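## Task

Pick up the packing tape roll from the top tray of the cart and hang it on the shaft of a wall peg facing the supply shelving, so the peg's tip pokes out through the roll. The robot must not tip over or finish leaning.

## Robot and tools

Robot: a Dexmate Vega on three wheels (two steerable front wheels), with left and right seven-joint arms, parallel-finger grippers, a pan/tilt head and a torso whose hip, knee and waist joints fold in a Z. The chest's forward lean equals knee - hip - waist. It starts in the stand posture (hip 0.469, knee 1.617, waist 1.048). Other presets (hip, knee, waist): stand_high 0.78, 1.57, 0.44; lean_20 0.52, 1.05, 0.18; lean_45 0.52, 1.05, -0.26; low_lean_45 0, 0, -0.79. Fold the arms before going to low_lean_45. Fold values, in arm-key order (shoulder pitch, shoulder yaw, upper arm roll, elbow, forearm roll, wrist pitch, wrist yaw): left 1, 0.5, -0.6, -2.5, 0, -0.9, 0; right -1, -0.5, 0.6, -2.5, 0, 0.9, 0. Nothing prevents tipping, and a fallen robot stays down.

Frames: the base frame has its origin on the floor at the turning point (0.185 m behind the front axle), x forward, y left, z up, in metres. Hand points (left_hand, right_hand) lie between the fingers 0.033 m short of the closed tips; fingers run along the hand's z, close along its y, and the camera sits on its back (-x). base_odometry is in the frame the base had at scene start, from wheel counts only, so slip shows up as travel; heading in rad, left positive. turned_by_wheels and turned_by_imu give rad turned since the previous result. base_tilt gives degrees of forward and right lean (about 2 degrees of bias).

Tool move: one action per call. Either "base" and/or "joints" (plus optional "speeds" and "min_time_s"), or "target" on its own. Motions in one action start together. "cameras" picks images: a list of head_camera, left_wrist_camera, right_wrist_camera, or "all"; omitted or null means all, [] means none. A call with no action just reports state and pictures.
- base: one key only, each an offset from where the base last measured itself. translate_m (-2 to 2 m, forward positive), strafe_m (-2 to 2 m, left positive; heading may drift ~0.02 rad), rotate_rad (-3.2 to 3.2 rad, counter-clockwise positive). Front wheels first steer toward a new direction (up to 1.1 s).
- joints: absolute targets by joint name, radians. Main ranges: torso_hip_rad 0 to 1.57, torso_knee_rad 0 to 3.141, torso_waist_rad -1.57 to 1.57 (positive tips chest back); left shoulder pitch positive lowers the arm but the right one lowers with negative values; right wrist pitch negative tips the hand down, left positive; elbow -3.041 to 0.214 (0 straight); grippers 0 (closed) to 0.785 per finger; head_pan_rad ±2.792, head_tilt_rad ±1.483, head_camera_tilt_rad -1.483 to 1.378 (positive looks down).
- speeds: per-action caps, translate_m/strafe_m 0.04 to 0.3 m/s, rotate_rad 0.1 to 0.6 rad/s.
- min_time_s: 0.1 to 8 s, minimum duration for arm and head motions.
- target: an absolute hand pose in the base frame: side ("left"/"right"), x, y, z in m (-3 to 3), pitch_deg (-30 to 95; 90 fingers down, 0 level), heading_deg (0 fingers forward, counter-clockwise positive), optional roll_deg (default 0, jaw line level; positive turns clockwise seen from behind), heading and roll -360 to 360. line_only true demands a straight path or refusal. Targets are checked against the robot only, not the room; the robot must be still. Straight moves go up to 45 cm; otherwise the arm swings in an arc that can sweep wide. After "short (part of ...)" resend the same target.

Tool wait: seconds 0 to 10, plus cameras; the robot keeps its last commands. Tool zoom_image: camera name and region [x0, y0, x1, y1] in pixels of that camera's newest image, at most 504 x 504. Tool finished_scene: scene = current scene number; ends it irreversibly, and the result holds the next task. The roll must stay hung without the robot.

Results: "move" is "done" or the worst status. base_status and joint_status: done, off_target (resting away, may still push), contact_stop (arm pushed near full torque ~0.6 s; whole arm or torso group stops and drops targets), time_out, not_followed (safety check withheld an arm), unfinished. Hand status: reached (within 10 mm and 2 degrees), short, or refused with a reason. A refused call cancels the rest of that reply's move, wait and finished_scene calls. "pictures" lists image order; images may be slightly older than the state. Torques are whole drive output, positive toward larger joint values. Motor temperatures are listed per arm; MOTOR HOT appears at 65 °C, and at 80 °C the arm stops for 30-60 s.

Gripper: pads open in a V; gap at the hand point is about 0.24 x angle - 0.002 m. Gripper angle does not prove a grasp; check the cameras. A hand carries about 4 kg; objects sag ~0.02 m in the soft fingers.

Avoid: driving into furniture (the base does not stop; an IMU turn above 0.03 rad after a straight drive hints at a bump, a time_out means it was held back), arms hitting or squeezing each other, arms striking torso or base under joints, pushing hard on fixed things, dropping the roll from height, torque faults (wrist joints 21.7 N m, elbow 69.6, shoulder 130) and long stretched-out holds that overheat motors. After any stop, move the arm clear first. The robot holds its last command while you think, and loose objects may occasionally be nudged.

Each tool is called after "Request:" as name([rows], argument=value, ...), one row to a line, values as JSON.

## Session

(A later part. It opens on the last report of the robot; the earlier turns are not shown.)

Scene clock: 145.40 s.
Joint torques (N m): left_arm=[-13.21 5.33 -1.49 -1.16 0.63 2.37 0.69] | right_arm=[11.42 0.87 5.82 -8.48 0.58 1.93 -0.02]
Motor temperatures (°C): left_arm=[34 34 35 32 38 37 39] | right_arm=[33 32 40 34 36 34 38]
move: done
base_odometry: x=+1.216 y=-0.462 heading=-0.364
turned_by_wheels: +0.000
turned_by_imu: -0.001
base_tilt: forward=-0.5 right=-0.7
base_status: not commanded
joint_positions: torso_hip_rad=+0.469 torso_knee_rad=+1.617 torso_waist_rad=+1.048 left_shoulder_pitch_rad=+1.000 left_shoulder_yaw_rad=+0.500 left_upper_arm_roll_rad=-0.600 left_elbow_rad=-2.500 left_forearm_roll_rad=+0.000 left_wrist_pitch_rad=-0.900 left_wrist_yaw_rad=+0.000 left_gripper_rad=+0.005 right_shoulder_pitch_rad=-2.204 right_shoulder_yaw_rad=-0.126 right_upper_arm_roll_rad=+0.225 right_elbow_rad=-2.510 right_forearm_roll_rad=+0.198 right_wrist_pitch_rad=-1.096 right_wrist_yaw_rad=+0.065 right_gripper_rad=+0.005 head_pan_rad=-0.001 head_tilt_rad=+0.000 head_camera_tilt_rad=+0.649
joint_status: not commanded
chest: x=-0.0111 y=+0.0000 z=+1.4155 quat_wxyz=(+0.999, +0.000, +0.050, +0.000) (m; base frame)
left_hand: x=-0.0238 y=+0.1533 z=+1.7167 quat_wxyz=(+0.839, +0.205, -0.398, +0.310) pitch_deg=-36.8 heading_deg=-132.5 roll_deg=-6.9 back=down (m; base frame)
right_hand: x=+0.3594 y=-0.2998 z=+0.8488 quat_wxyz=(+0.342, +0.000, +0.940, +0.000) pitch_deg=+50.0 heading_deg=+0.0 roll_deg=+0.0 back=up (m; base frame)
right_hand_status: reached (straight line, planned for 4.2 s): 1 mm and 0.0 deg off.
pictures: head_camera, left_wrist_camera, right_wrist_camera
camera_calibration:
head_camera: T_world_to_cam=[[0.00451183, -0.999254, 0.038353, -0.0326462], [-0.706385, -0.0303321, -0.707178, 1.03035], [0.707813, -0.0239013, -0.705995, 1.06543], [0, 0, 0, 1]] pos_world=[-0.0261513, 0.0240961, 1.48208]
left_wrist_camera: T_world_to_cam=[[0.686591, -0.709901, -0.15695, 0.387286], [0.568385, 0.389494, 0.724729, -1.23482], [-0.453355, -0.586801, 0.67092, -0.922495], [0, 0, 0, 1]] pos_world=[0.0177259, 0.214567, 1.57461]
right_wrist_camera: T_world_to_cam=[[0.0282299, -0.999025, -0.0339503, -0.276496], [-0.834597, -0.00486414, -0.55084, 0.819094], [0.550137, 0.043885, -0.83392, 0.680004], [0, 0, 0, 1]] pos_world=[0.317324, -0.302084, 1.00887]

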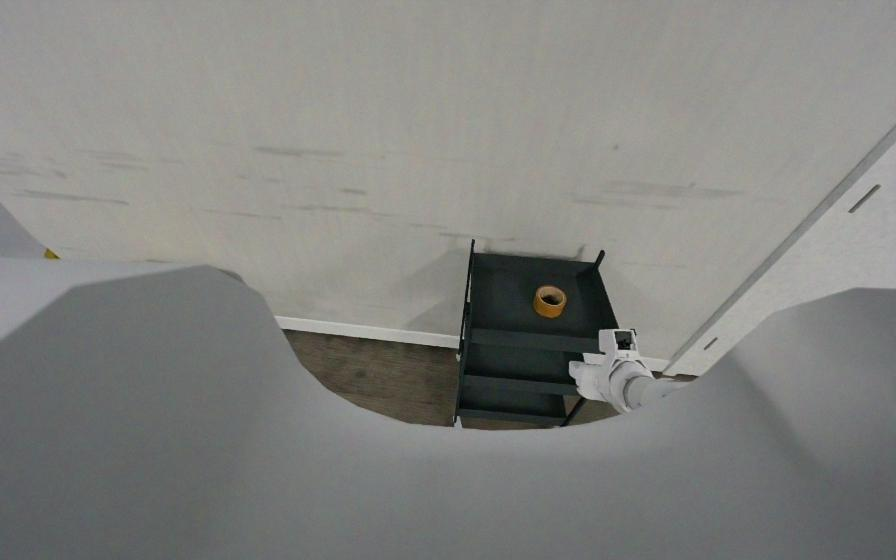

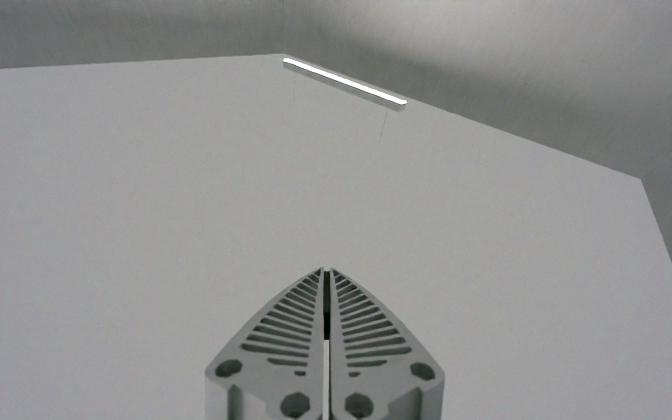

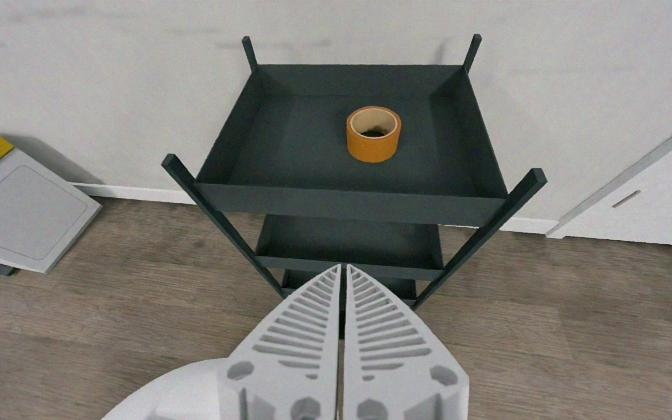

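Request:
move(target={"side": "right", "x": 0.42, "y": -0.36, "z": 1.05, "pitch_deg": 50, "heading_deg": 0, "roll_deg": 0, "line_only": true}, cameras=["right_wrist_camera"])

Request:
move(joints={"torso_waist_rad": 0.65})

Scene clock: 168.83 s.
Joint torques (N m): left_arm=[-12.51 5.67 -2.85 1.03 0.44 2.04 0.54] | right_arm=[-3.75 -9.63 8.66 -1.65 0.97 2.19 -0.15]
Motor temperatures (°C): left_arm=[34 34 35 32 38 37 39] | right_arm=[33 32 39 35 36 34 38]
move: done
base_odometry: x=+1.216 y=-0.462 heading=-0.364
turned_by_wheels: +0.000
turned_by_imu: -0.001
base_tilt: forward=-0.6 right=-0.8
base_status: not commanded
joint_positions: torso_hip_rad=+0.469 torso_knee_rad=+1.617 torso_waist_rad=+1.048 left_shoulder_pitch_rad=+1.000 left_shoulder_yaw_rad=+0.500 left_upper_arm_roll_rad=-0.600 left_elbow_rad=-2.500 left_forearm_roll_rad=+0.000 left_wrist_pitch_rad=-0.900 left_wrist_yaw_rad=+0.000 left_gripper_rad=+0.005 right_shoulder_pitch_rad=-1.959 right_shoulder_yaw_rad=-0.821 right_upper_arm_roll_rad=+0.706 right_elbow_rad=-2.441 right_forearm_roll_rad=+2.066 right_wrist_pitch_rad=-1.255 right_wrist_yaw_rad=-1.085 right_gripper_rad=+0.005 head_pan_rad=-0.001 head_tilt_rad=+0.000 head_camera_tilt_rad=+0.649
joint_status: not commanded
chest: x=-0.0111 y=+0.0000 z=+1.4155 quat_wxyz=(+0.999, +0.000, +0.050, +0.000) (m; base frame)
left_hand: x=-0.0238 y=+0.1533 z=+1.7167 quat_wxyz=(+0.839, +0.205, -0.398, +0.310) pitch_deg=-36.8 heading_deg=-132.5 roll_deg=-6.9 back=down (m; base frame)
right_hand: x=+0.4199 y=-0.3596 z=+1.0493 quat_wxyz=(+0.342, +0.000, +0.940, +0.000) pitch_deg=+50.0 heading_deg=+0.0 roll_deg=+0.0 back=up (m; base frame)
right_hand_status: reached (straight line, planned for 6.6 s): 1 mm and 0.0 deg off.
pictures: right_wrist_camera
camera_calibration:
right_wrist_camera: T_world_to_cam=[[0.0284821, -0.999007, -0.034259, -0.330857], [-0.834121, -0.00486648, -0.551559, 0.980286], [0.550845, 0.0442857, -0.833432, 0.815803], [0, 0, 0, 1]] pos_world=[0.377721, -0.361887, 1.20927]

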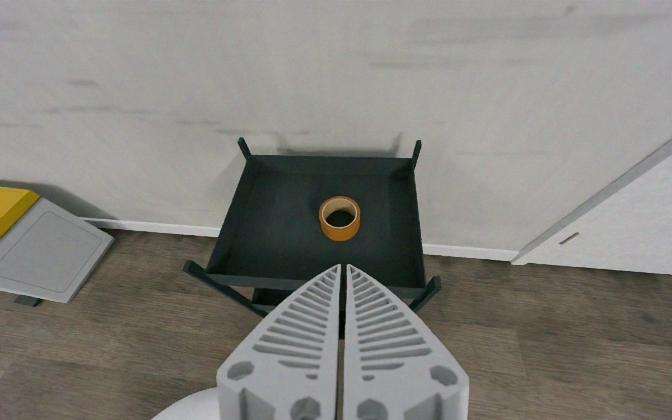

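Scene clock: 171.60 s.
Joint torques (N m): left_arm=[-13.26 6.96 -6.51 -0.17 -0.44 1.1 1.22] | right_arm=[-8.55 -6.82 9.22 -2.23 1.04 0.89 -0.18]
Motor temperatures (°C): left_arm=[34 34 35 32 38 37 39] | right_arm=[33 32 40 35 36 34 38]
move: done
base_odometry: x=+1.216 y=-0.462 heading=-0.364
turned_by_wheels: +0.000
turned_by_imu: +0.000
base_tilt: forward=-0.4 right=-0.7
base_status: not commanded
joint_positions: torso_hip_rad=+0.469 torso_knee_rad=+1.617 torso_waist_rad=+0.650 left_shoulder_pitch_rad=+1.000 left_shoulder_yaw_rad=+0.500 left_upper_arm_roll_rad=-0.600 left_elbow_rad=-2.500 left_forearm_roll_rad=+0.000 left_wrist_pitch_rad=-0.900 left_wrist_yaw_rad=+0.000 left_gripper_rad=+0.005 right_shoulder_pitch_rad=-1.959 right_shoulder_yaw_rad=-0.825 right_upper_arm_roll_rad=+0.707 right_elbow_rad=-2.440 right_forearm_roll_rad=+2.070 right_wrist_pitch_rad=-1.254 right_wrist_yaw_rad=-1.087 right_gripper_rad=+0.005 head_pan_rad=-0.001 head_tilt_rad=+0.000 head_camera_tilt_rad=+0.649
joint_status: all done
chest: x=+0.1639 y=+0.0000 z=+1.3859 quat_wxyz=(+0.969, +0.000, +0.246, +0.000) (m; base frame)
left_hand: x=+0.2690 y=+0.1532 z=+1.6685 quat_wxyz=(+0.901, +0.262, -0.225, +0.263) pitch_deg=-49.6 heading_deg=-114.3 roll_deg=-33.1 back=down (m; base frame)
right_hand: x=+0.4198 y=-0.3598 z=+0.8820 quat_wxyz=(+0.150, +0.000, +0.989, +0.000) pitch_deg=+72.8 heading_deg=+0.1 roll_deg=+0.1 back=up (m; base frame)
pictures: head_camera, left_wrist_camera, right_wrist_camera
camera_calibration:
head_camera: T_world_to_cam=[[0.0190176, -0.999254, 0.0336068, -0.0281034], [-0.925235, -0.0303277, -0.378179, 0.713068], [0.378916, -0.0239022, -0.925122, 1.27825], [0, 0, 0, 1]] pos_world=[0.175941, 0.0240961, 1.45315]
left_wrist_camera: T_world_to_cam=[[0.57212, -0.709907, -0.410745, 0.633005], [0.804812, 0.38947, 0.447874, -0.967912], [-0.157976, -0.58681, 0.794165, -1.04255], [0, 0, 0, 1]] pos_world=[0.252135, 0.214567, 1.52146]
right_wrist_camera: T_world_to_cam=[[0.0128819, -0.999008, -0.0426371, -0.322844], [-0.982683, -0.00476578, -0.185232, 0.627324], [0.184845, 0.0442849, -0.98177, 0.960877], [0, 0, 0, 1]] pos_world=[0.443007, -0.362086, 1.04579]

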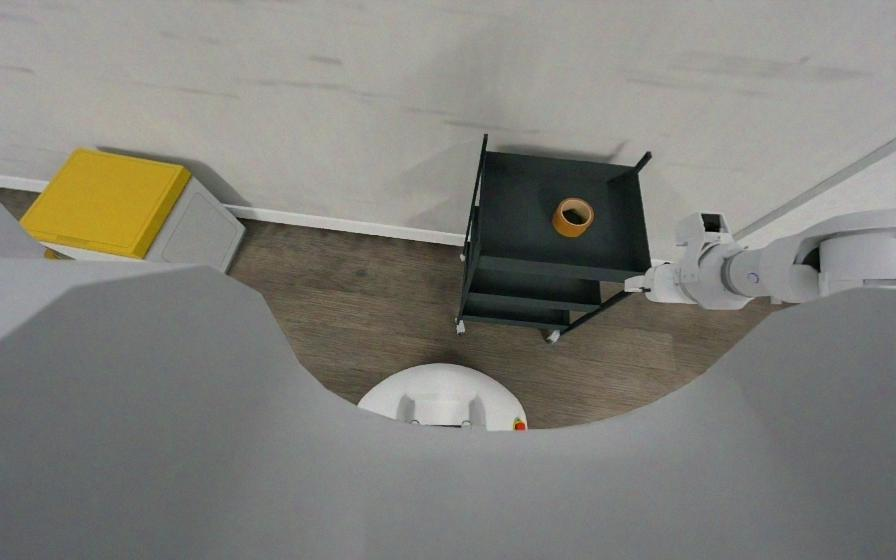

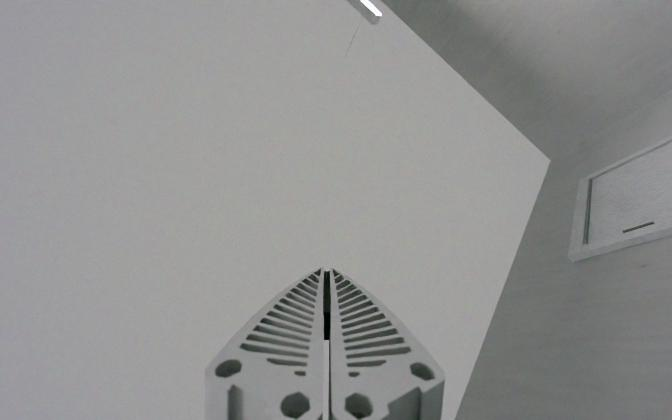

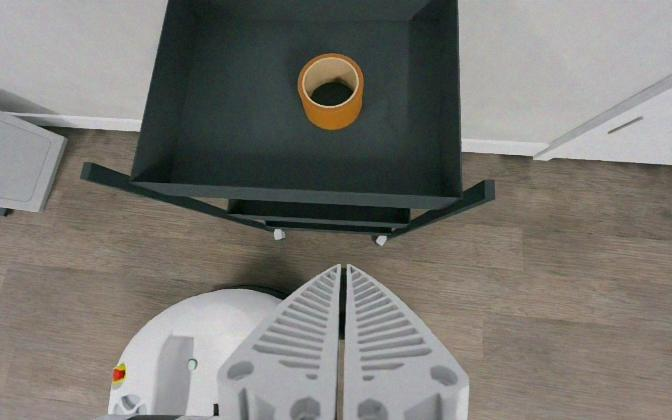

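Request:
zoom_image(camera="right_wrist_camera", region=[270, 30, 400, 150])

Request:
zoom_image(camera="head_camera", region=[460, 130, 680, 330])

Scaled by 3.877 from the camera's 672x420 image, which has a finer 960x600 frame.

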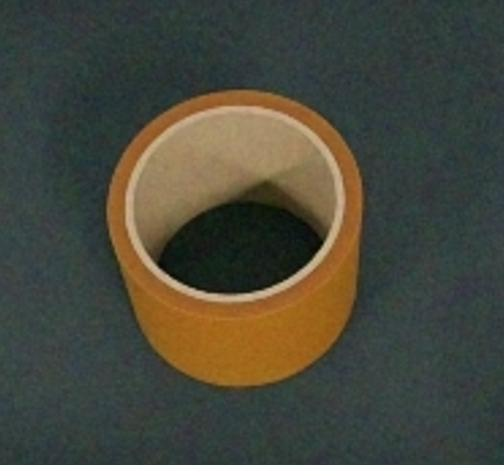

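Scaled by 2.291 from the camera's 896x560 image, which has a finer 960x600 frame.

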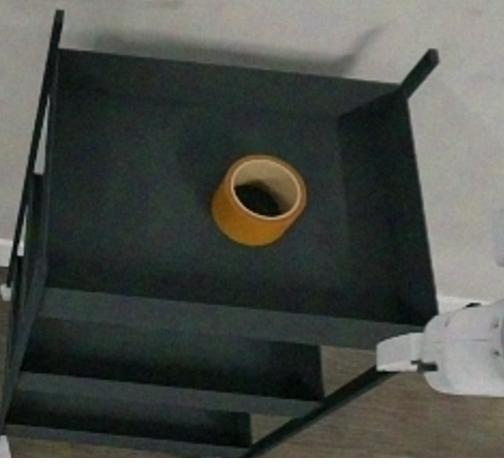

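Request:
move(target={"side": "right", "x": 0.685, "y": -0.372, "z": 0.90, "pitch_deg": 90, "heading_deg": 0, "roll_deg": 0, "line_only": true})

Scene clock: 194.87 s.
Joint torques (N m): left_arm=[-9.61 5.51 -6.94 -1.5 -0.1 1.19 0.62] | right_arm=[31.23 3.43 3.02 1.07 0.15 -1.37 0.08]
Motor temperatures (°C): left_arm=[34 34 35 32 38 36 39] | right_arm=[34 32 40 34 36 33 38]
move: done
base_odometry: x=+1.216 y=-0.462 heading=-0.364
turned_by_wheels: +0.000
turned_by_imu: -0.001
base_tilt: forward=-0.7 right=-0.8
base_status: not commanded
joint_positions: torso_hip_rad=+0.469 torso_knee_rad=+1.617 torso_waist_rad=+0.650 left_shoulder_pitch_rad=+1.000 left_shoulder_yaw_rad=+0.500 left_upper_arm_roll_rad=-0.600 left_elbow_rad=-2.500 left_forearm_roll_rad=+0.000 left_wrist_pitch_rad=-0.900 left_wrist_yaw_rad=+0.000 left_gripper_rad=+0.005 right_shoulder_pitch_rad=+0.275 right_shoulder_yaw_rad=-0.919 right_upper_arm_roll_rad=-1.490 right_elbow_rad=-1.060 right_forearm_roll_rad=+2.255 right_wrist_pitch_rad=-1.365 right_wrist_yaw_rad=-0.743 right_gripper_rad=+0.005 head_pan_rad=-0.001 head_tilt_rad=+0.000 head_camera_tilt_rad=+0.649
joint_status: not commanded
chest: x=+0.1639 y=+0.0000 z=+1.3859 quat_wxyz=(+0.969, +0.000, +0.246, +0.000) (m; base frame)
left_hand: x=+0.2690 y=+0.1532 z=+1.6685 quat_wxyz=(+0.901, +0.262, -0.225, +0.263) pitch_deg=-49.6 heading_deg=-114.3 roll_deg=-33.1 back=down (m; base frame)
right_hand: x=+0.6845 y=-0.3715 z=+0.8995 quat_wxyz=(+0.000, +0.000, +1.000, +0.001) pitch_deg=+89.9 heading_deg=+0.0 roll_deg=+0.0 (m; base frame)
right_hand_status: reached (straight line, planned for 8.8 s): 1 mm and 0.1 deg off.
pictures: head_camera, left_wrist_camera, right_wrist_camera
camera_calibration:
head_camera: T_world_to_cam=[[0.0190176, -0.999254, 0.0336068, -0.0281034], [-0.925235, -0.0303277, -0.378179, 0.713068], [0.378916, -0.0239022, -0.925122, 1.27825], [0, 0, 0, 1]] pos_world=[0.175941, 0.0240961, 1.45315]
left_wrist_camera: T_world_to_cam=[[0.57212, -0.709907, -0.410745, 0.633005], [0.804812, 0.38947, 0.447874, -0.967912], [-0.157976, -0.58681, 0.794165, -1.04255], [0, 0, 0, 1]] pos_world=[0.252135, 0.214567, 1.52146]
right_wrist_camera: T_world_to_cam=[[-0.000566014, -0.998982, -0.0451132, -0.325748], [-0.993524, -0.00456405, 0.113531, 0.629311], [-0.113621, 0.0448853, -0.99251, 1.14393], [0, 0, 0, 1]] pos_world=[0.755026, -0.373889, 1.04922]

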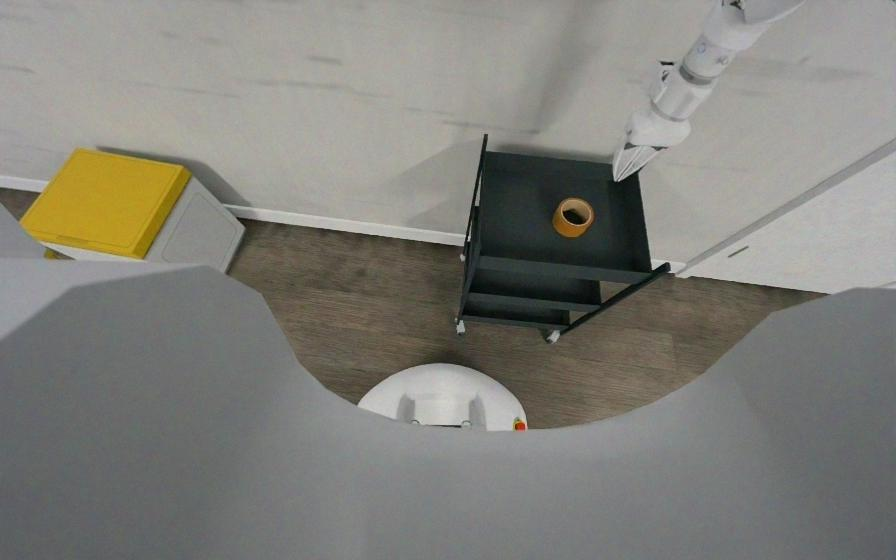

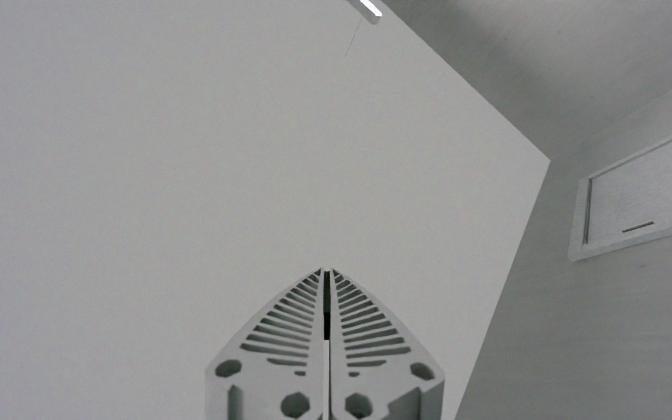

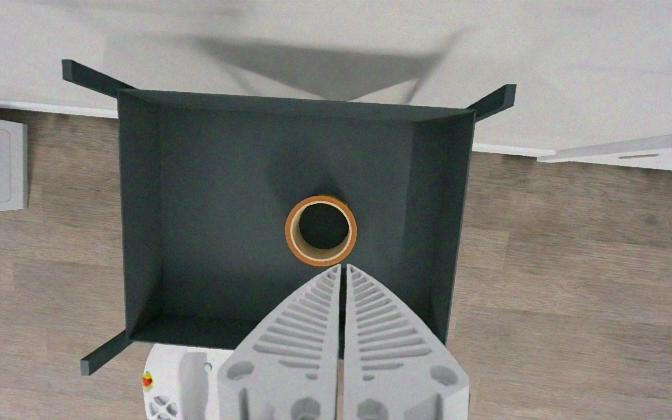

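Request:
move(joints={"right_gripper_rad": 0.16}, cameras=[])

Request:
move(target={"side": "right", "x": 0.687, "y": -0.379, "z": 0.79, "pitch_deg": 90, "heading_deg": 0, "roll_deg": 0, "line_only": true}, cameras=["head_camera", "right_wrist_camera"])

Scene clock: 213.23 s.
Joint torques (N m): left_arm=[-12.1 8.8 -5.36 -1.93 -0.87 2.57 0.76] | right_arm=[32.55 1.13 3.18 0.65 0.27 -0.01 0.22]
Motor temperatures (°C): left_arm=[34 34 35 32 38 36 39] | right_arm=[35 31 39 34 36 33 38]
move: done
base_odometry: x=+1.216 y=-0.462 heading=-0.364
turned_by_wheels: +0.000
turned_by_imu: +0.000
base_tilt: forward=-0.5 right=-0.8
base_status: not commanded
joint_positions: torso_hip_rad=+0.469 torso_knee_rad=+1.617 torso_waist_rad=+0.650 left_shoulder_pitch_rad=+1.000 left_shoulder_yaw_rad=+0.500 left_upper_arm_roll_rad=-0.600 left_elbow_rad=-2.500 left_forearm_roll_rad=+0.000 left_wrist_pitch_rad=-0.900 left_wrist_yaw_rad=+0.000 left_gripper_rad=+0.005 right_shoulder_pitch_rad=+0.278 right_shoulder_yaw_rad=-0.917 right_upper_arm_roll_rad=-1.494 right_elbow_rad=-1.056 right_forearm_roll_rad=+2.253 right_wrist_pitch_rad=-1.366 right_wrist_yaw_rad=-0.739 right_gripper_rad=+0.160 head_pan_rad=-0.001 head_tilt_rad=+0.000 head_camera_tilt_rad=+0.649
joint_status: all done
chest: x=+0.1639 y=+0.0000 z=+1.3859 quat_wxyz=(+0.969, +0.000, +0.246, +0.000) (m; base frame)
left_hand: x=+0.2690 y=+0.1532 z=+1.6685 quat_wxyz=(+0.901, +0.262, -0.225, +0.263) pitch_deg=-49.6 heading_deg=-114.3 roll_deg=-33.1 back=down (m; base frame)
right_hand: x=+0.6850 y=-0.3719 z=+0.8999 quat_wxyz=(+0.000, +0.000, +1.000, +0.000) pitch_deg=+90.0 heading_deg=+0.0 roll_deg=+0.0 (m; base frame)
pictures: none
No camera images: "cameras" was empty.

Scene clock: 216.57 s.
Joint torques (N m): left_arm=[-10.53 5.28 -4.81 -2.51 -0.22 2.33 0.8] | right_arm=[13.59 -1.94 1.26 1.31 -0.18 0.15 -0.03]
Motor temperatures (°C): left_arm=[34 34 35 32 38 36 39] | right_arm=[35 31 39 34 36 33 38]
move: done
base_odometry: x=+1.216 y=-0.462 heading=-0.364
turned_by_wheels: +0.000
turned_by_imu: +0.000
base_tilt: forward=-0.4 right=-1.0
base_status: not commanded
joint_positions: torso_hip_rad=+0.469 torso_knee_rad=+1.617 torso_waist_rad=+0.650 left_shoulder_pitch_rad=+1.000 left_shoulder_yaw_rad=+0.500 left_upper_arm_roll_rad=-0.600 left_elbow_rad=-2.500 left_forearm_roll_rad=+0.000 left_wrist_pitch_rad=-0.900 left_wrist_yaw_rad=+0.000 left_gripper_rad=+0.005 right_shoulder_pitch_rad=+0.122 right_shoulder_yaw_rad=-0.756 right_upper_arm_roll_rad=-1.499 right_elbow_rad=-0.837 right_forearm_roll_rad=+1.751 right_wrist_pitch_rad=-1.238 right_wrist_yaw_rad=-0.245 right_gripper_rad=+0.160 head_pan_rad=-0.001 head_tilt_rad=+0.000 head_camera_tilt_rad=+0.649
joint_status: not commanded
chest: x=+0.1639 y=+0.0000 z=+1.3859 quat_wxyz=(+0.969, +0.000, +0.246, +0.000) (m; base frame)
left_hand: x=+0.2690 y=+0.1532 z=+1.6685 quat_wxyz=(+0.901, +0.262, -0.225, +0.263) pitch_deg=-49.6 heading_deg=-114.3 roll_deg=-33.1 back=down (m; base frame)
right_hand: x=+0.6873 y=-0.3788 z=+0.7911 quat_wxyz=(+0.000, +0.000, +1.000, +0.000) pitch_deg=+90.0 heading_deg=+0.0 roll_deg=+0.0 (m; base frame)
right_hand_status: reached (straight line, planned for 2.0 s): 1 mm and 0.0 deg off.
pictures: head_camera, right_wrist_camera
camera_calibration:
head_camera: T_world_to_cam=[[0.0190176, -0.999254, 0.0336068, -0.0281034], [-0.925235, -0.0303277, -0.378179, 0.713068], [0.378916, -0.0239022, -0.925122, 1.27825], [0, 0, 0, 1]] pos_world=[0.175941, 0.0240961, 1.45315]
right_wrist_camera: T_world_to_cam=[[-0.000872043, -0.999015, -0.0443695, -0.338305], [-0.993558, -0.00416228, 0.113245, 0.644715], [-0.113318, 0.0441824, -0.992576, 1.03653], [0, 0, 0, 1]] pos_world=[0.757724, -0.381084, 0.940815]

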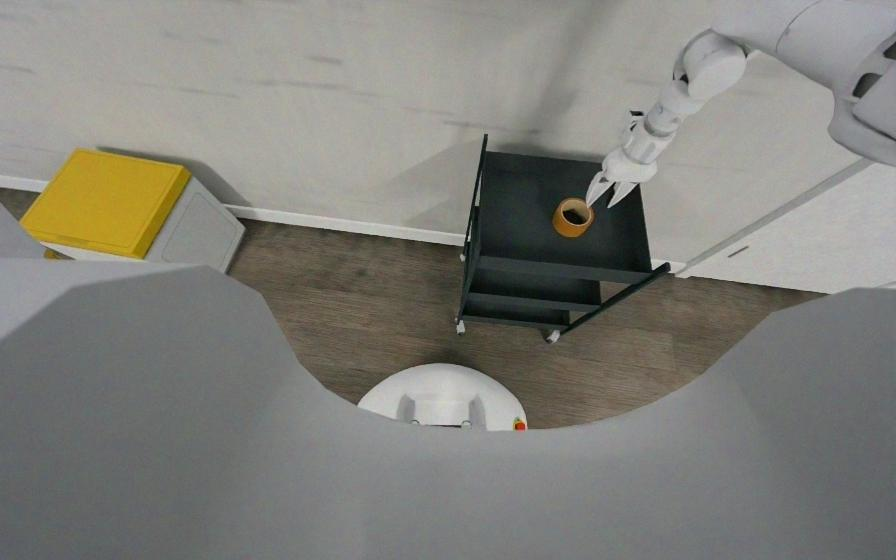

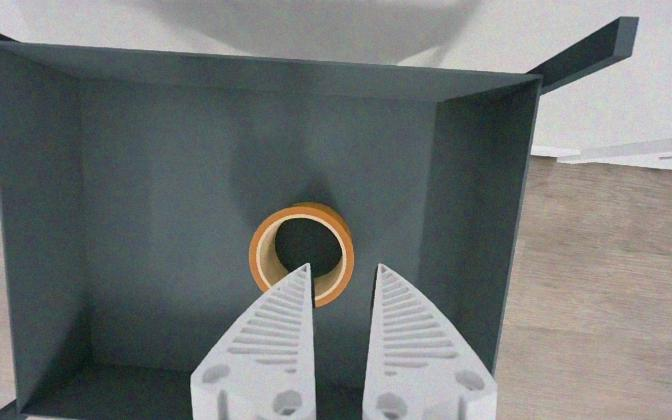

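Request:
move(target={"side": "right", "x": 0.690, "y": -0.381, "z": 0.74, "pitch_deg": 90, "heading_deg": 0, "roll_deg": 0, "line_only": true}, cameras=["head_camera", "right_wrist_camera"])

Request:
zoom_image(camera="right_wrist_camera", region=[180, 150, 500, 420])

Request:
zoom_image(camera="head_camera", region=[520, 130, 680, 270])

Scene clock: 226.03 s.
Joint torques (N m): left_arm=[-7.83 5.95 -4.73 -3.19 -0.56 2.25 1.13] | right_arm=[15.68 -0.85 0.37 2.7 -0.56 -0.18 0.1]
Motor temperatures (°C): left_arm=[34 34 35 32 38 36 39] | right_arm=[35 31 39 34 36 33 38]
move: done
base_odometry: x=+1.216 y=-0.462 heading=-0.364
turned_by_wheels: +0.000
turned_by_imu: -0.001
base_tilt: forward=-0.5 right=-0.8
base_status: not commanded
joint_positions: torso_hip_rad=+0.469 torso_knee_rad=+1.617 torso_waist_rad=+0.650 left_shoulder_pitch_rad=+1.000 left_shoulder_yaw_rad=+0.500 left_upper_arm_roll_rad=-0.600 left_elbow_rad=-2.500 left_forearm_roll_rad=+0.000 left_wrist_pitch_rad=-0.900 left_wrist_yaw_rad=+0.000 left_gripper_rad=+0.005 right_shoulder_pitch_rad=+0.088 right_shoulder_yaw_rad=-0.545 right_upper_arm_roll_rad=-1.624 right_elbow_rad=-0.500 right_forearm_roll_rad=+1.519 right_wrist_pitch_rad=-1.133 right_wrist_yaw_rad=+0.107 right_gripper_rad=+0.160 head_pan_rad=-0.001 head_tilt_rad=+0.000 head_camera_tilt_rad=+0.649
joint_status: not commanded
chest: x=+0.1639 y=+0.0000 z=+1.3859 quat_wxyz=(+0.969, +0.000, +0.246, +0.000) (m; base frame)
left_hand: x=+0.2690 y=+0.1532 z=+1.6685 quat_wxyz=(+0.901, +0.262, -0.225, +0.263) pitch_deg=-49.6 heading_deg=-114.3 roll_deg=-33.1 back=down (m; base frame)
right_hand: x=+0.6902 y=-0.3808 z=+0.7406 quat_wxyz=(+0.000, +0.000, +1.000, +0.000) pitch_deg=+90.0 heading_deg=+0.0 roll_deg=+0.0 (m; base frame)
right_hand_status: reached (straight line, planned for 1.5 s): 1 mm and 0.0 deg off.
pictures: head_camera, right_wrist_camera
camera_calibration:
head_camera: T_world_to_cam=[[0.0190176, -0.999254, 0.0336068, -0.0281034], [-0.925235, -0.0303277, -0.378179, 0.713068], [0.378916, -0.0239022, -0.925122, 1.27825], [0, 0, 0, 1]] pos_world=[0.175941, 0.0240961, 1.45315]
right_wrist_camera: T_world_to_cam=[[-0.00100371, -0.999006, -0.0445593, -0.342369], [-0.993535, -0.0040624, 0.113457, 0.653238], [-0.113526, 0.0443851, -0.992543, 0.987046], [0, 0, 0, 1]] pos_world=[0.760726, -0.383185, 0.890315]

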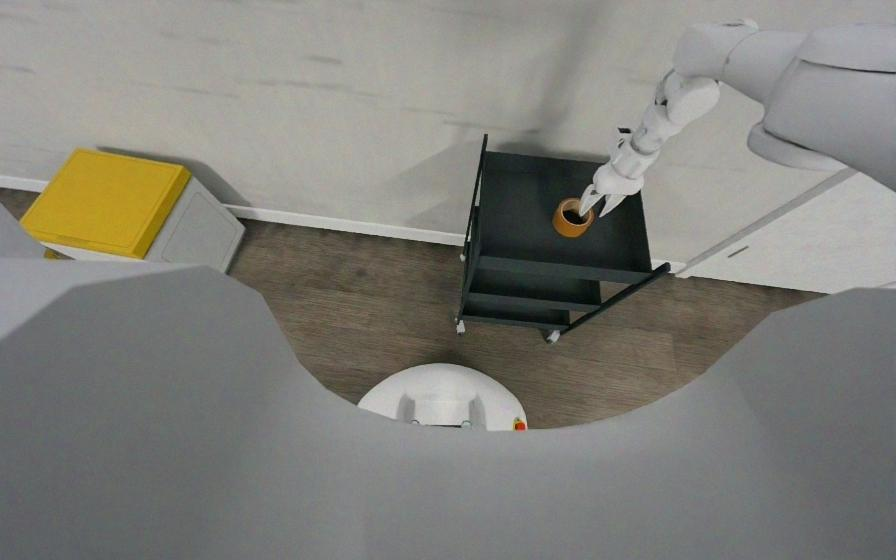

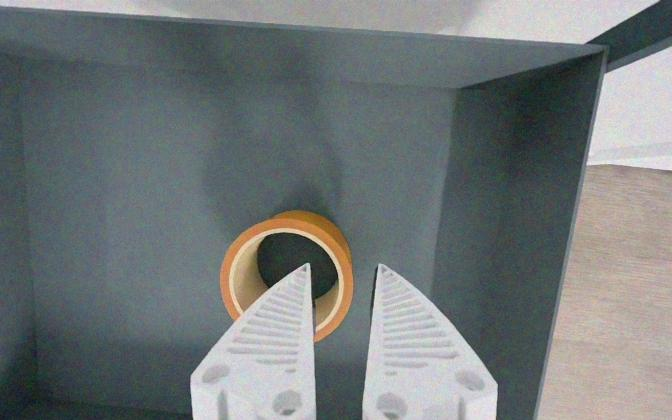

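Scaled by 1.575 from the camera's 672x420 image, which has a finer 960x600 frame.

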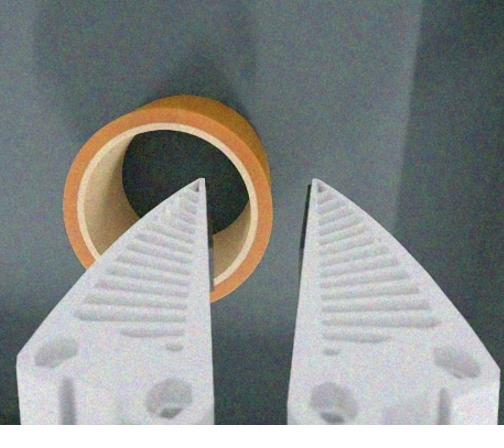

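Scaled by 3.150 from the camera's 896x560 image, which has a finer 960x600 frame.

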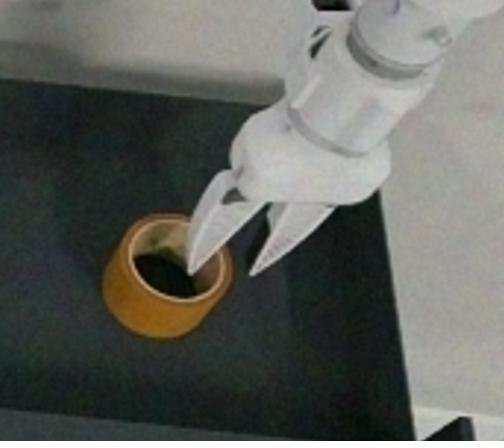

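Request:
move(target={"side": "right", "x": 0.689, "y": -0.381, "z": 0.718, "pitch_deg": 90, "heading_deg": 0, "roll_deg": 0, "line_only": true}, cameras=["head_camera", "right_wrist_camera"])

Request:
zoom_image(camera="right_wrist_camera", region=[180, 150, 500, 420])

Request:
zoom_image(camera="head_camera", region=[520, 130, 680, 270])

Scene clock: 233.80 s.
Joint torques (N m): left_arm=[-8.91 7.25 -5.91 -0.61 0.08 1.27 1.03] | right_arm=[16.84 -0.42 -0.03 2.17 -0.56 0.18 0.17]
Motor temperatures (°C): left_arm=[34 34 35 32 38 36 39] | right_arm=[35 31 39 34 36 33 38]
move: refused
base_odometry: x=+1.216 y=-0.462 heading=-0.364
turned_by_wheels: +0.000
turned_by_imu: +0.000
base_tilt: forward=-0.4 right=-0.9
base_status: not commanded
joint_positions: torso_hip_rad=+0.469 torso_knee_rad=+1.617 torso_waist_rad=+0.650 left_shoulder_pitch_rad=+1.000 left_shoulder_yaw_rad=+0.500 left_upper_arm_roll_rad=-0.600 left_elbow_rad=-2.500 left_forearm_roll_rad=+0.000 left_wrist_pitch_rad=-0.900 left_wrist_yaw_rad=+0.000 left_gripper_rad=+0.005 right_shoulder_pitch_rad=+0.088 right_shoulder_yaw_rad=-0.542 right_upper_arm_roll_rad=-1.625 right_elbow_rad=-0.495 right_forearm_roll_rad=+1.517 right_wrist_pitch_rad=-1.132 right_wrist_yaw_rad=+0.111 right_gripper_rad=+0.160 head_pan_rad=-0.001 head_tilt_rad=+0.000 head_camera_tilt_rad=+0.649
joint_status: not commanded
chest: x=+0.1639 y=+0.0000 z=+1.3859 quat_wxyz=(+0.969, +0.000, +0.246, +0.000) (m; base frame)
left_hand: x=+0.2690 y=+0.1532 z=+1.6685 quat_wxyz=(+0.901, +0.262, -0.225, +0.263) pitch_deg=-49.6 heading_deg=-114.3 roll_deg=-33.1 back=down (m; base frame)
right_hand: x=+0.6903 y=-0.3809 z=+0.7402 quat_wxyz=(+0.000, +0.000, +1.000, +0.000) pitch_deg=+90.0 heading_deg=+0.0 roll_deg=+0.0 (m; base frame)
right_hand_status: refused: no posture of the arm gets there (out of reach): the closest leaves the hand 0.5 cm and 0 deg from the pose. Nothing moved. At pitch 75 a posture exists at this place; the way there is not checked.
pictures: head_camera, right_wrist_camera
camera_calibration:
head_camera: T_world_to_cam=[[0.0190176, -0.999254, 0.0336068, -0.0281034], [-0.925235, -0.0303277, -0.378179, 0.713068], [0.378916, -0.0239022, -0.925122, 1.27825], [0, 0, 0, 1]] pos_world=[0.175941, 0.0240961, 1.45315]
right_wrist_camera: T_world_to_cam=[[-0.000574842, -0.999013, -0.0444088, -0.34285], [-0.993546, -0.00446663, 0.113341, 0.65324], [-0.113428, 0.0441874, -0.992563, 0.986516], [0, 0, 0, 1]] pos_world=[0.760725, -0.383185, 0.889915]

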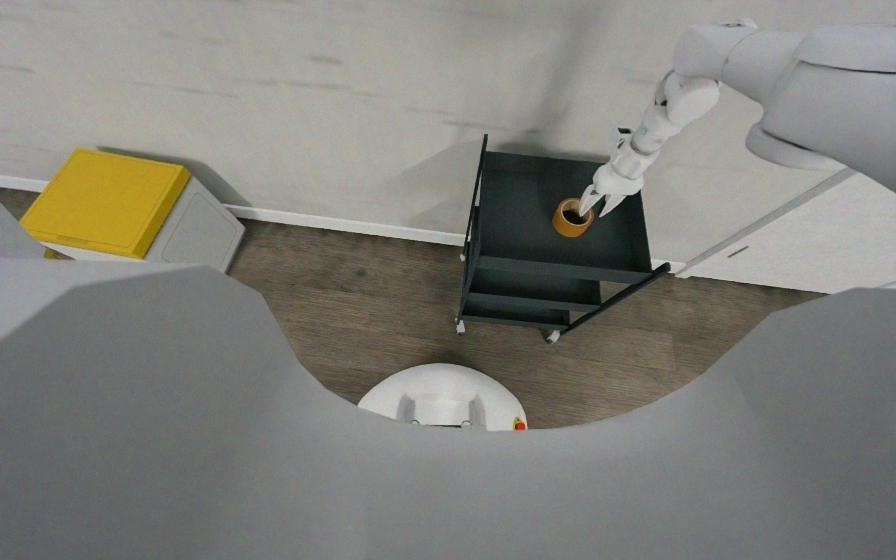

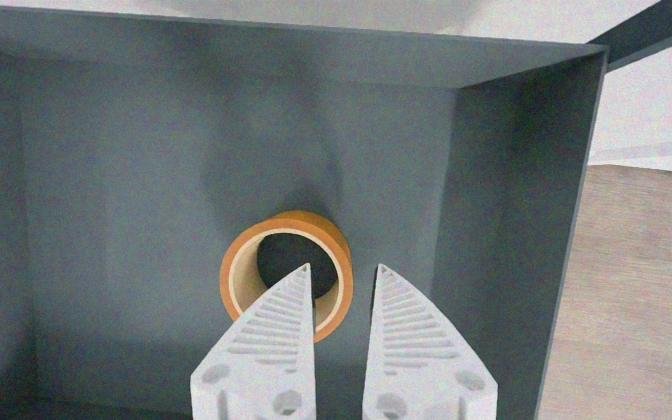

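Scaled by 1.575 from the camera's 672x420 image, which has a finer 960x600 frame.

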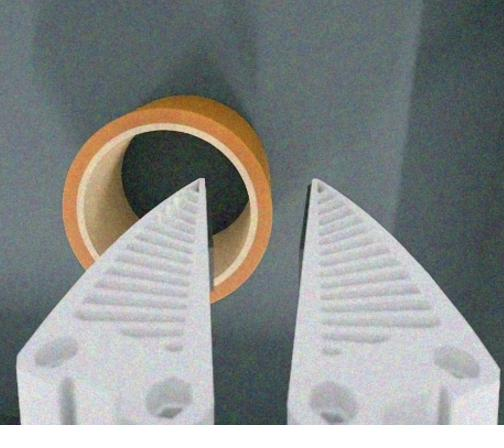

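Scaled by 3.150 from the camera's 896x560 image, which has a finer 960x600 frame.

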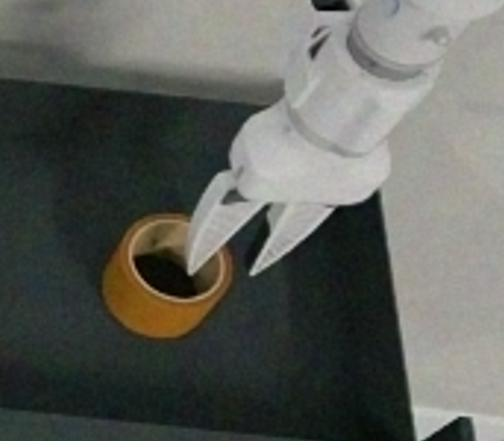

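Request:
move(target={"side": "right", "x": 0.66, "y": -0.375, "z": 0.94, "pitch_deg": 85, "heading_deg": 0, "roll_deg": 0, "line_only": true}, cameras=[])

Request:
move(joints={"torso_waist_rad": 0.42}, cameras=["head_camera", "right_wrist_camera"])

Scene clock: 246.40 s.
Joint torques (N m): left_arm=[-11.06 5 -5.55 -1.1 -0.6 1.34 1.15] | right_arm=[31.7 -5.1 5.13 -1.85 1.25 0.54 -0.22]
Motor temperatures (°C): left_arm=[34 34 34 32 38 36 39] | right_arm=[35 31 39 34 36 33 38]
move: done
base_odometry: x=+1.216 y=-0.462 heading=-0.364
turned_by_wheels: +0.000
turned_by_imu: -0.001
base_tilt: forward=-0.6 right=-0.9
base_status: not commanded
joint_positions: torso_hip_rad=+0.469 torso_knee_rad=+1.617 torso_waist_rad=+0.650 left_shoulder_pitch_rad=+1.000 left_shoulder_yaw_rad=+0.500 left_upper_arm_roll_rad=-0.600 left_elbow_rad=-2.500 left_forearm_roll_rad=+0.000 left_wrist_pitch_rad=-0.900 left_wrist_yaw_rad=+0.000 left_gripper_rad=+0.005 right_shoulder_pitch_rad=+0.208 right_shoulder_yaw_rad=-1.189 right_upper_arm_roll_rad=-1.372 right_elbow_rad=-1.469 right_forearm_roll_rad=+2.494 right_wrist_pitch_rad=-1.250 right_wrist_yaw_rad=-1.024 right_gripper_rad=+0.160 head_pan_rad=-0.001 head_tilt_rad=+0.000 head_camera_tilt_rad=+0.649
joint_status: not commanded
chest: x=+0.1639 y=+0.0000 z=+1.3859 quat_wxyz=(+0.969, +0.000, +0.246, +0.000) (m; base frame)
left_hand: x=+0.2690 y=+0.1532 z=+1.6685 quat_wxyz=(+0.901, +0.262, -0.225, +0.263) pitch_deg=-49.6 heading_deg=-114.3 roll_deg=-33.1 back=down (m; base frame)
right_hand: x=+0.6602 y=-0.3750 z=+0.9390 quat_wxyz=(+0.043, +0.000, +0.999, +0.000) pitch_deg=+85.0 heading_deg=+0.1 roll_deg=+0.1 (m; base frame)
right_hand_status: reached (straight line, planned for 4.1 s): 1 mm and 0.0 deg off.
pictures: none
No camera images: "cameras" was empty.

Scene clock: 248.53 s.
Joint torques (N m): left_arm=[-5.54 7.72 -6.11 -1.84 -0.14 1.07 0.83] | right_arm=[28.67 -7.96 4.24 -3.13 1.3 0.03 -0.14]
Motor temperatures (°C): left_arm=[34 34 34 32 38 36 39] | right_arm=[35 31 39 34 36 33 38]
move: done
base_odometry: x=+1.216 y=-0.462 heading=-0.363
turned_by_wheels: +0.000
turned_by_imu: +0.000
base_tilt: forward=-0.5 right=-0.8
base_status: not commanded
joint_positions: torso_hip_rad=+0.469 torso_knee_rad=+1.617 torso_waist_rad=+0.420 left_shoulder_pitch_rad=+1.000 left_shoulder_yaw_rad=+0.500 left_upper_arm_roll_rad=-0.600 left_elbow_rad=-2.500 left_forearm_roll_rad=+0.000 left_wrist_pitch_rad=-0.900 left_wrist_yaw_rad=+0.000 left_gripper_rad=+0.005 right_shoulder_pitch_rad=+0.210 right_shoulder_yaw_rad=-1.190 right_upper_arm_roll_rad=-1.373 right_elbow_rad=-1.471 right_forearm_roll_rad=+2.498 right_wrist_pitch_rad=-1.250 right_wrist_yaw_rad=-1.027 right_gripper_rad=+0.160 head_pan_rad=-0.001 head_tilt_rad=+0.000 head_camera_tilt_rad=+0.649
joint_status: all done
chest: x=+0.2553 y=+0.0000 z=+1.3382 quat_wxyz=(+0.934, +0.000, +0.356, +0.000) (m; base frame)
left_hand: x=+0.4220 y=+0.1532 z=+1.5894 quat_wxyz=(+0.921, +0.290, -0.120, +0.231) pitch_deg=-53.4 heading_deg=-98.3 roll_deg=-53.5 back=down (m; base frame)
right_hand: x=+0.6366 y=-0.3750 z=+0.7909 quat_wxyz=(-0.071, +0.000, +0.997, +0.000) pitch_deg=+81.8 heading_deg=+180.0 roll_deg=+0.0 (m; base frame)
pictures: head_camera, right_wrist_camera
camera_calibration:
head_camera: T_world_to_cam=[[0.0261786, -0.999254, 0.0283866, -0.023082], [-0.987091, -0.0303275, -0.157265, 0.499738], [0.158009, -0.0239031, -0.987148, 1.33895], [0, 0, 0, 1]] pos_world=[0.282324, 0.0240961, 1.40099]
right_wrist_camera: T_world_to_cam=[[-0.0068363, -0.999027, -0.0435792, -0.331357], [-0.967175, -0.00446469, 0.254071, 0.466157], [-0.254019, 0.0438857, -0.966203, 1.099], [0, 0, 0, 1]] pos_world=[0.727757, -0.377184, 0.928981]

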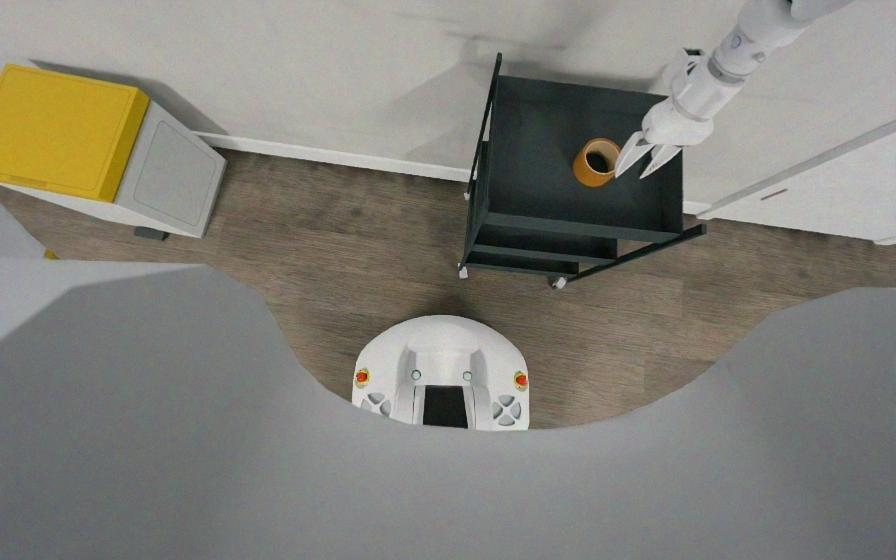

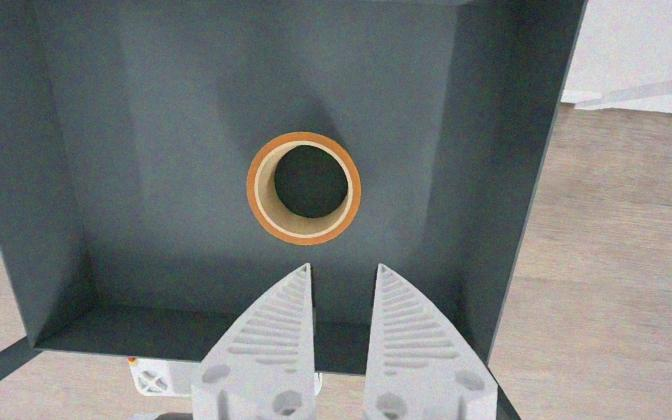

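Request:
move(target={"side": "right", "x": 0.690, "y": -0.381, "z": 0.775, "pitch_deg": 90, "heading_deg": 0, "roll_deg": 0, "line_only": true}, cameras=["head_camera", "right_wrist_camera"])

Request:
move(target={"side": "right", "x": 0.690, "y": -0.381, "z": 0.725, "pitch_deg": 90, "heading_deg": 0, "roll_deg": 0, "line_only": true}, cameras=["head_camera", "right_wrist_camera"])

Request:
zoom_image(camera="head_camera", region=[520, 80, 720, 240])

Scene clock: 256.33 s.
Joint torques (N m): left_arm=[-6 4.99 -8.08 -2.25 -0.45 0.67 1.23] | right_arm=[11.59 -3.56 10.76 -1.24 0.24 0.66 -0.05]
Motor temperatures (°C): left_arm=[34 34 34 32 38 36 39] | right_arm=[35 31 39 34 36 33 38]
move: done
base_odometry: x=+1.216 y=-0.462 heading=-0.363
turned_by_wheels: +0.000
turned_by_imu: -0.001
base_tilt: forward=-0.5 right=-0.9
base_status: not commanded
joint_positions: torso_hip_rad=+0.469 torso_knee_rad=+1.617 torso_waist_rad=+0.420 left_shoulder_pitch_rad=+1.000 left_shoulder_yaw_rad=+0.500 left_upper_arm_roll_rad=-0.600 left_elbow_rad=-2.500 left_forearm_roll_rad=+0.000 left_wrist_pitch_rad=-0.900 left_wrist_yaw_rad=+0.000 left_gripper_rad=+0.005 right_shoulder_pitch_rad=+0.133 right_shoulder_yaw_rad=-1.181 right_upper_arm_roll_rad=-1.263 right_elbow_rad=-1.478 right_forearm_roll_rad=+2.225 right_wrist_pitch_rad=-1.183 right_wrist_yaw_rad=-0.814 right_gripper_rad=+0.160 head_pan_rad=-0.001 head_tilt_rad=+0.000 head_camera_tilt_rad=+0.649
joint_status: not commanded
chest: x=+0.2553 y=+0.0000 z=+1.3382 quat_wxyz=(+0.934, +0.000, +0.356, +0.000) (m; base frame)
left_hand: x=+0.4220 y=+0.1532 z=+1.5894 quat_wxyz=(+0.921, +0.290, -0.120, +0.231) pitch_deg=-53.4 heading_deg=-98.3 roll_deg=-53.5 back=down (m; base frame)
right_hand: x=+0.6892 y=-0.3811 z=+0.7752 quat_wxyz=(-0.001, +0.000, +1.000, +0.000) pitch_deg=+89.9 heading_deg=+0.0 roll_deg=+0.0 (m; base frame)
right_hand_status: reached (straight line, planned for 1.2 s): 1 mm and 0.1 deg off.
pictures: head_camera, right_wrist_camera
camera_calibration:
head_camera: T_world_to_cam=[[0.0261786, -0.999254, 0.0283866, -0.023082], [-0.987091, -0.0303275, -0.157265, 0.499738], [0.158009, -0.0239031, -0.987148, 1.33895], [0, 0, 0, 1]] pos_world=[0.282324, 0.0240961, 1.40099]
right_wrist_camera: T_world_to_cam=[[-0.000933131, -0.999037, -0.0438749, -0.341631], [-0.993234, -0.00416925, 0.116058, 0.645979], [-0.116129, 0.0436864, -0.992273, 1.02258], [0, 0, 0, 1]] pos_world=[0.760041, -0.383282, 0.924719]

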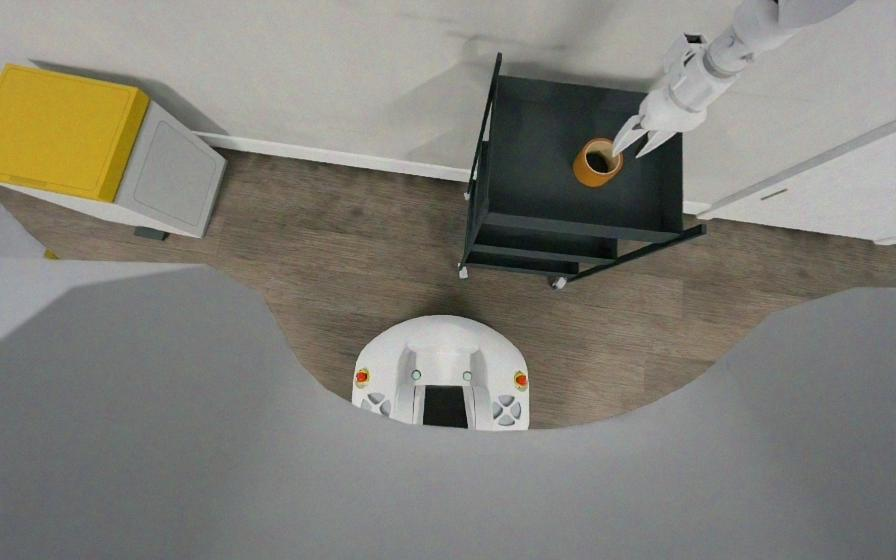

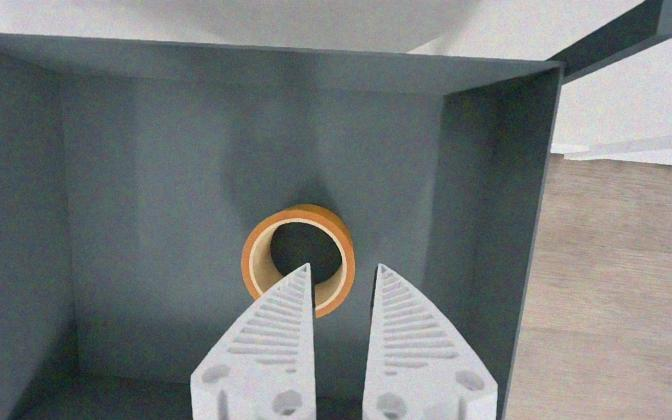

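Scene clock: 258.47 s.
Joint torques (N m): left_arm=[-9.44 6.4 -5.85 -1.42 -0.65 1.37 0.58] | right_arm=[8.94 -2.11 3.65 -0.08 0.17 0.42 0.18]
Motor temperatures (°C): left_arm=[34 34 34 32 38 36 39] | right_arm=[35 31 39 34 36 33 38]
move: done
base_odometry: x=+1.216 y=-0.462 heading=-0.363
turned_by_wheels: +0.000
turned_by_imu: +0.000
base_tilt: forward=-0.4 right=-0.9
base_status: not commanded
joint_positions: torso_hip_rad=+0.469 torso_knee_rad=+1.617 torso_waist_rad=+0.420 left_shoulder_pitch_rad=+1.000 left_shoulder_yaw_rad=+0.500 left_upper_arm_roll_rad=-0.600 left_elbow_rad=-2.500 left_forearm_roll_rad=+0.000 left_wrist_pitch_rad=-0.900 left_wrist_yaw_rad=+0.000 left_gripper_rad=+0.005 right_shoulder_pitch_rad=+0.067 right_shoulder_yaw_rad=-1.108 right_upper_arm_roll_rad=-1.267 right_elbow_rad=-1.389 right_forearm_roll_rad=+2.044 right_wrist_pitch_rad=-1.136 right_wrist_yaw_rad=-0.658 right_gripper_rad=+0.160 head_pan_rad=-0.001 head_tilt_rad=+0.000 head_camera_tilt_rad=+0.649
joint_status: not commanded
chest: x=+0.2553 y=+0.0000 z=+1.3382 quat_wxyz=(+0.934, +0.000, +0.356, +0.000) (m; base frame)
left_hand: x=+0.4220 y=+0.1532 z=+1.5894 quat_wxyz=(+0.921, +0.290, -0.120, +0.231) pitch_deg=-53.4 heading_deg=-98.3 roll_deg=-53.5 back=down (m; base frame)
right_hand: x=+0.6904 y=-0.3810 z=+0.7264 quat_wxyz=(+0.000, +0.000, +1.000, +0.000) pitch_deg=+90.0 heading_deg=+0.0 roll_deg=+0.0 (m; base frame)
right_hand_status: reached (straight line, planned for 0.9 s): 1 mm and 0.0 deg off.
pictures: head_camera, right_wrist_camera
camera_calibration:
head_camera: T_world_to_cam=[[0.0261786, -0.999254, 0.0283866, -0.023082], [-0.987091, -0.0303275, -0.157265, 0.499738], [0.158009, -0.0239031, -0.987148, 1.33895], [0, 0, 0, 1]] pos_world=[0.282324, 0.0240961, 1.40099]
right_wrist_camera: T_world_to_cam=[[-0.000749426, -0.999023, -0.0441828, -0.34363], [-0.993547, -0.00426724, 0.11334, 0.654981], [-0.113417, 0.0439827, -0.992573, 0.972757], [0, 0, 0, 1]] pos_world=[0.760825, -0.383284, 0.876115]

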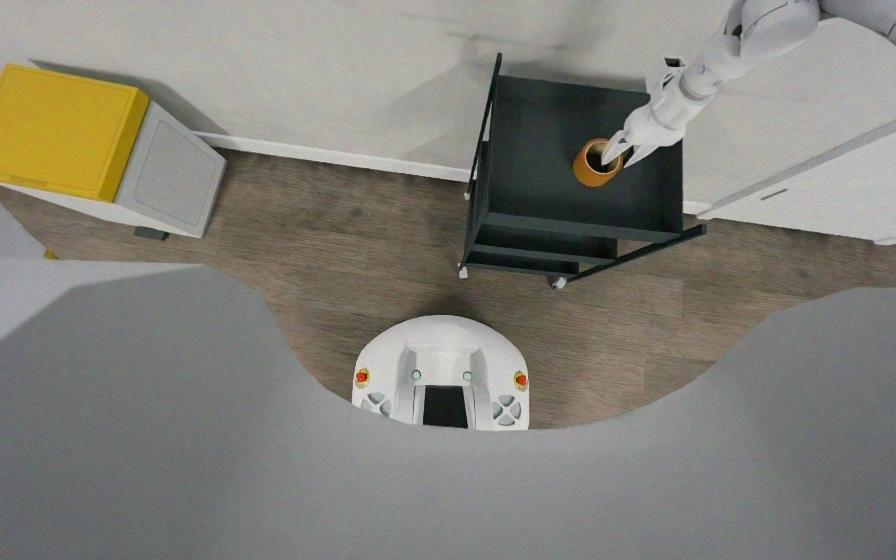

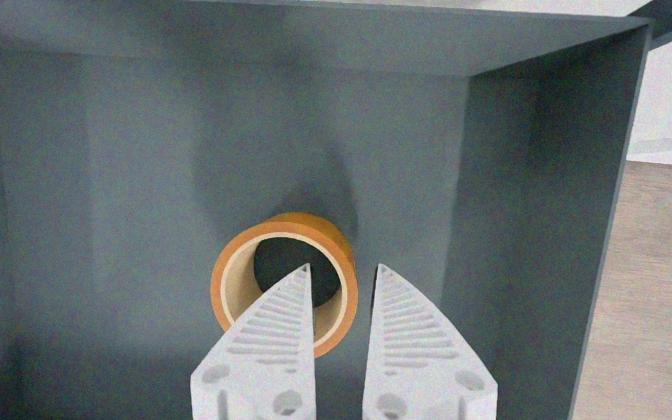

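Scaled by 2.520 from the camera's 896x560 image, which has a finer 960x600 frame.

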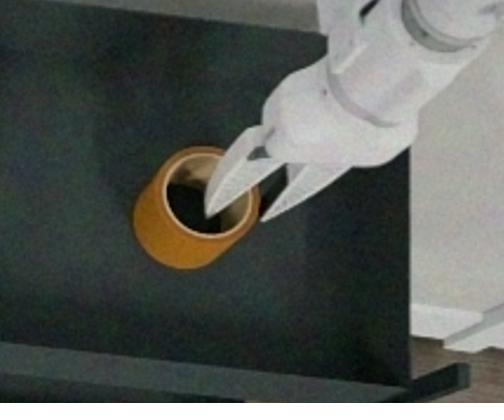

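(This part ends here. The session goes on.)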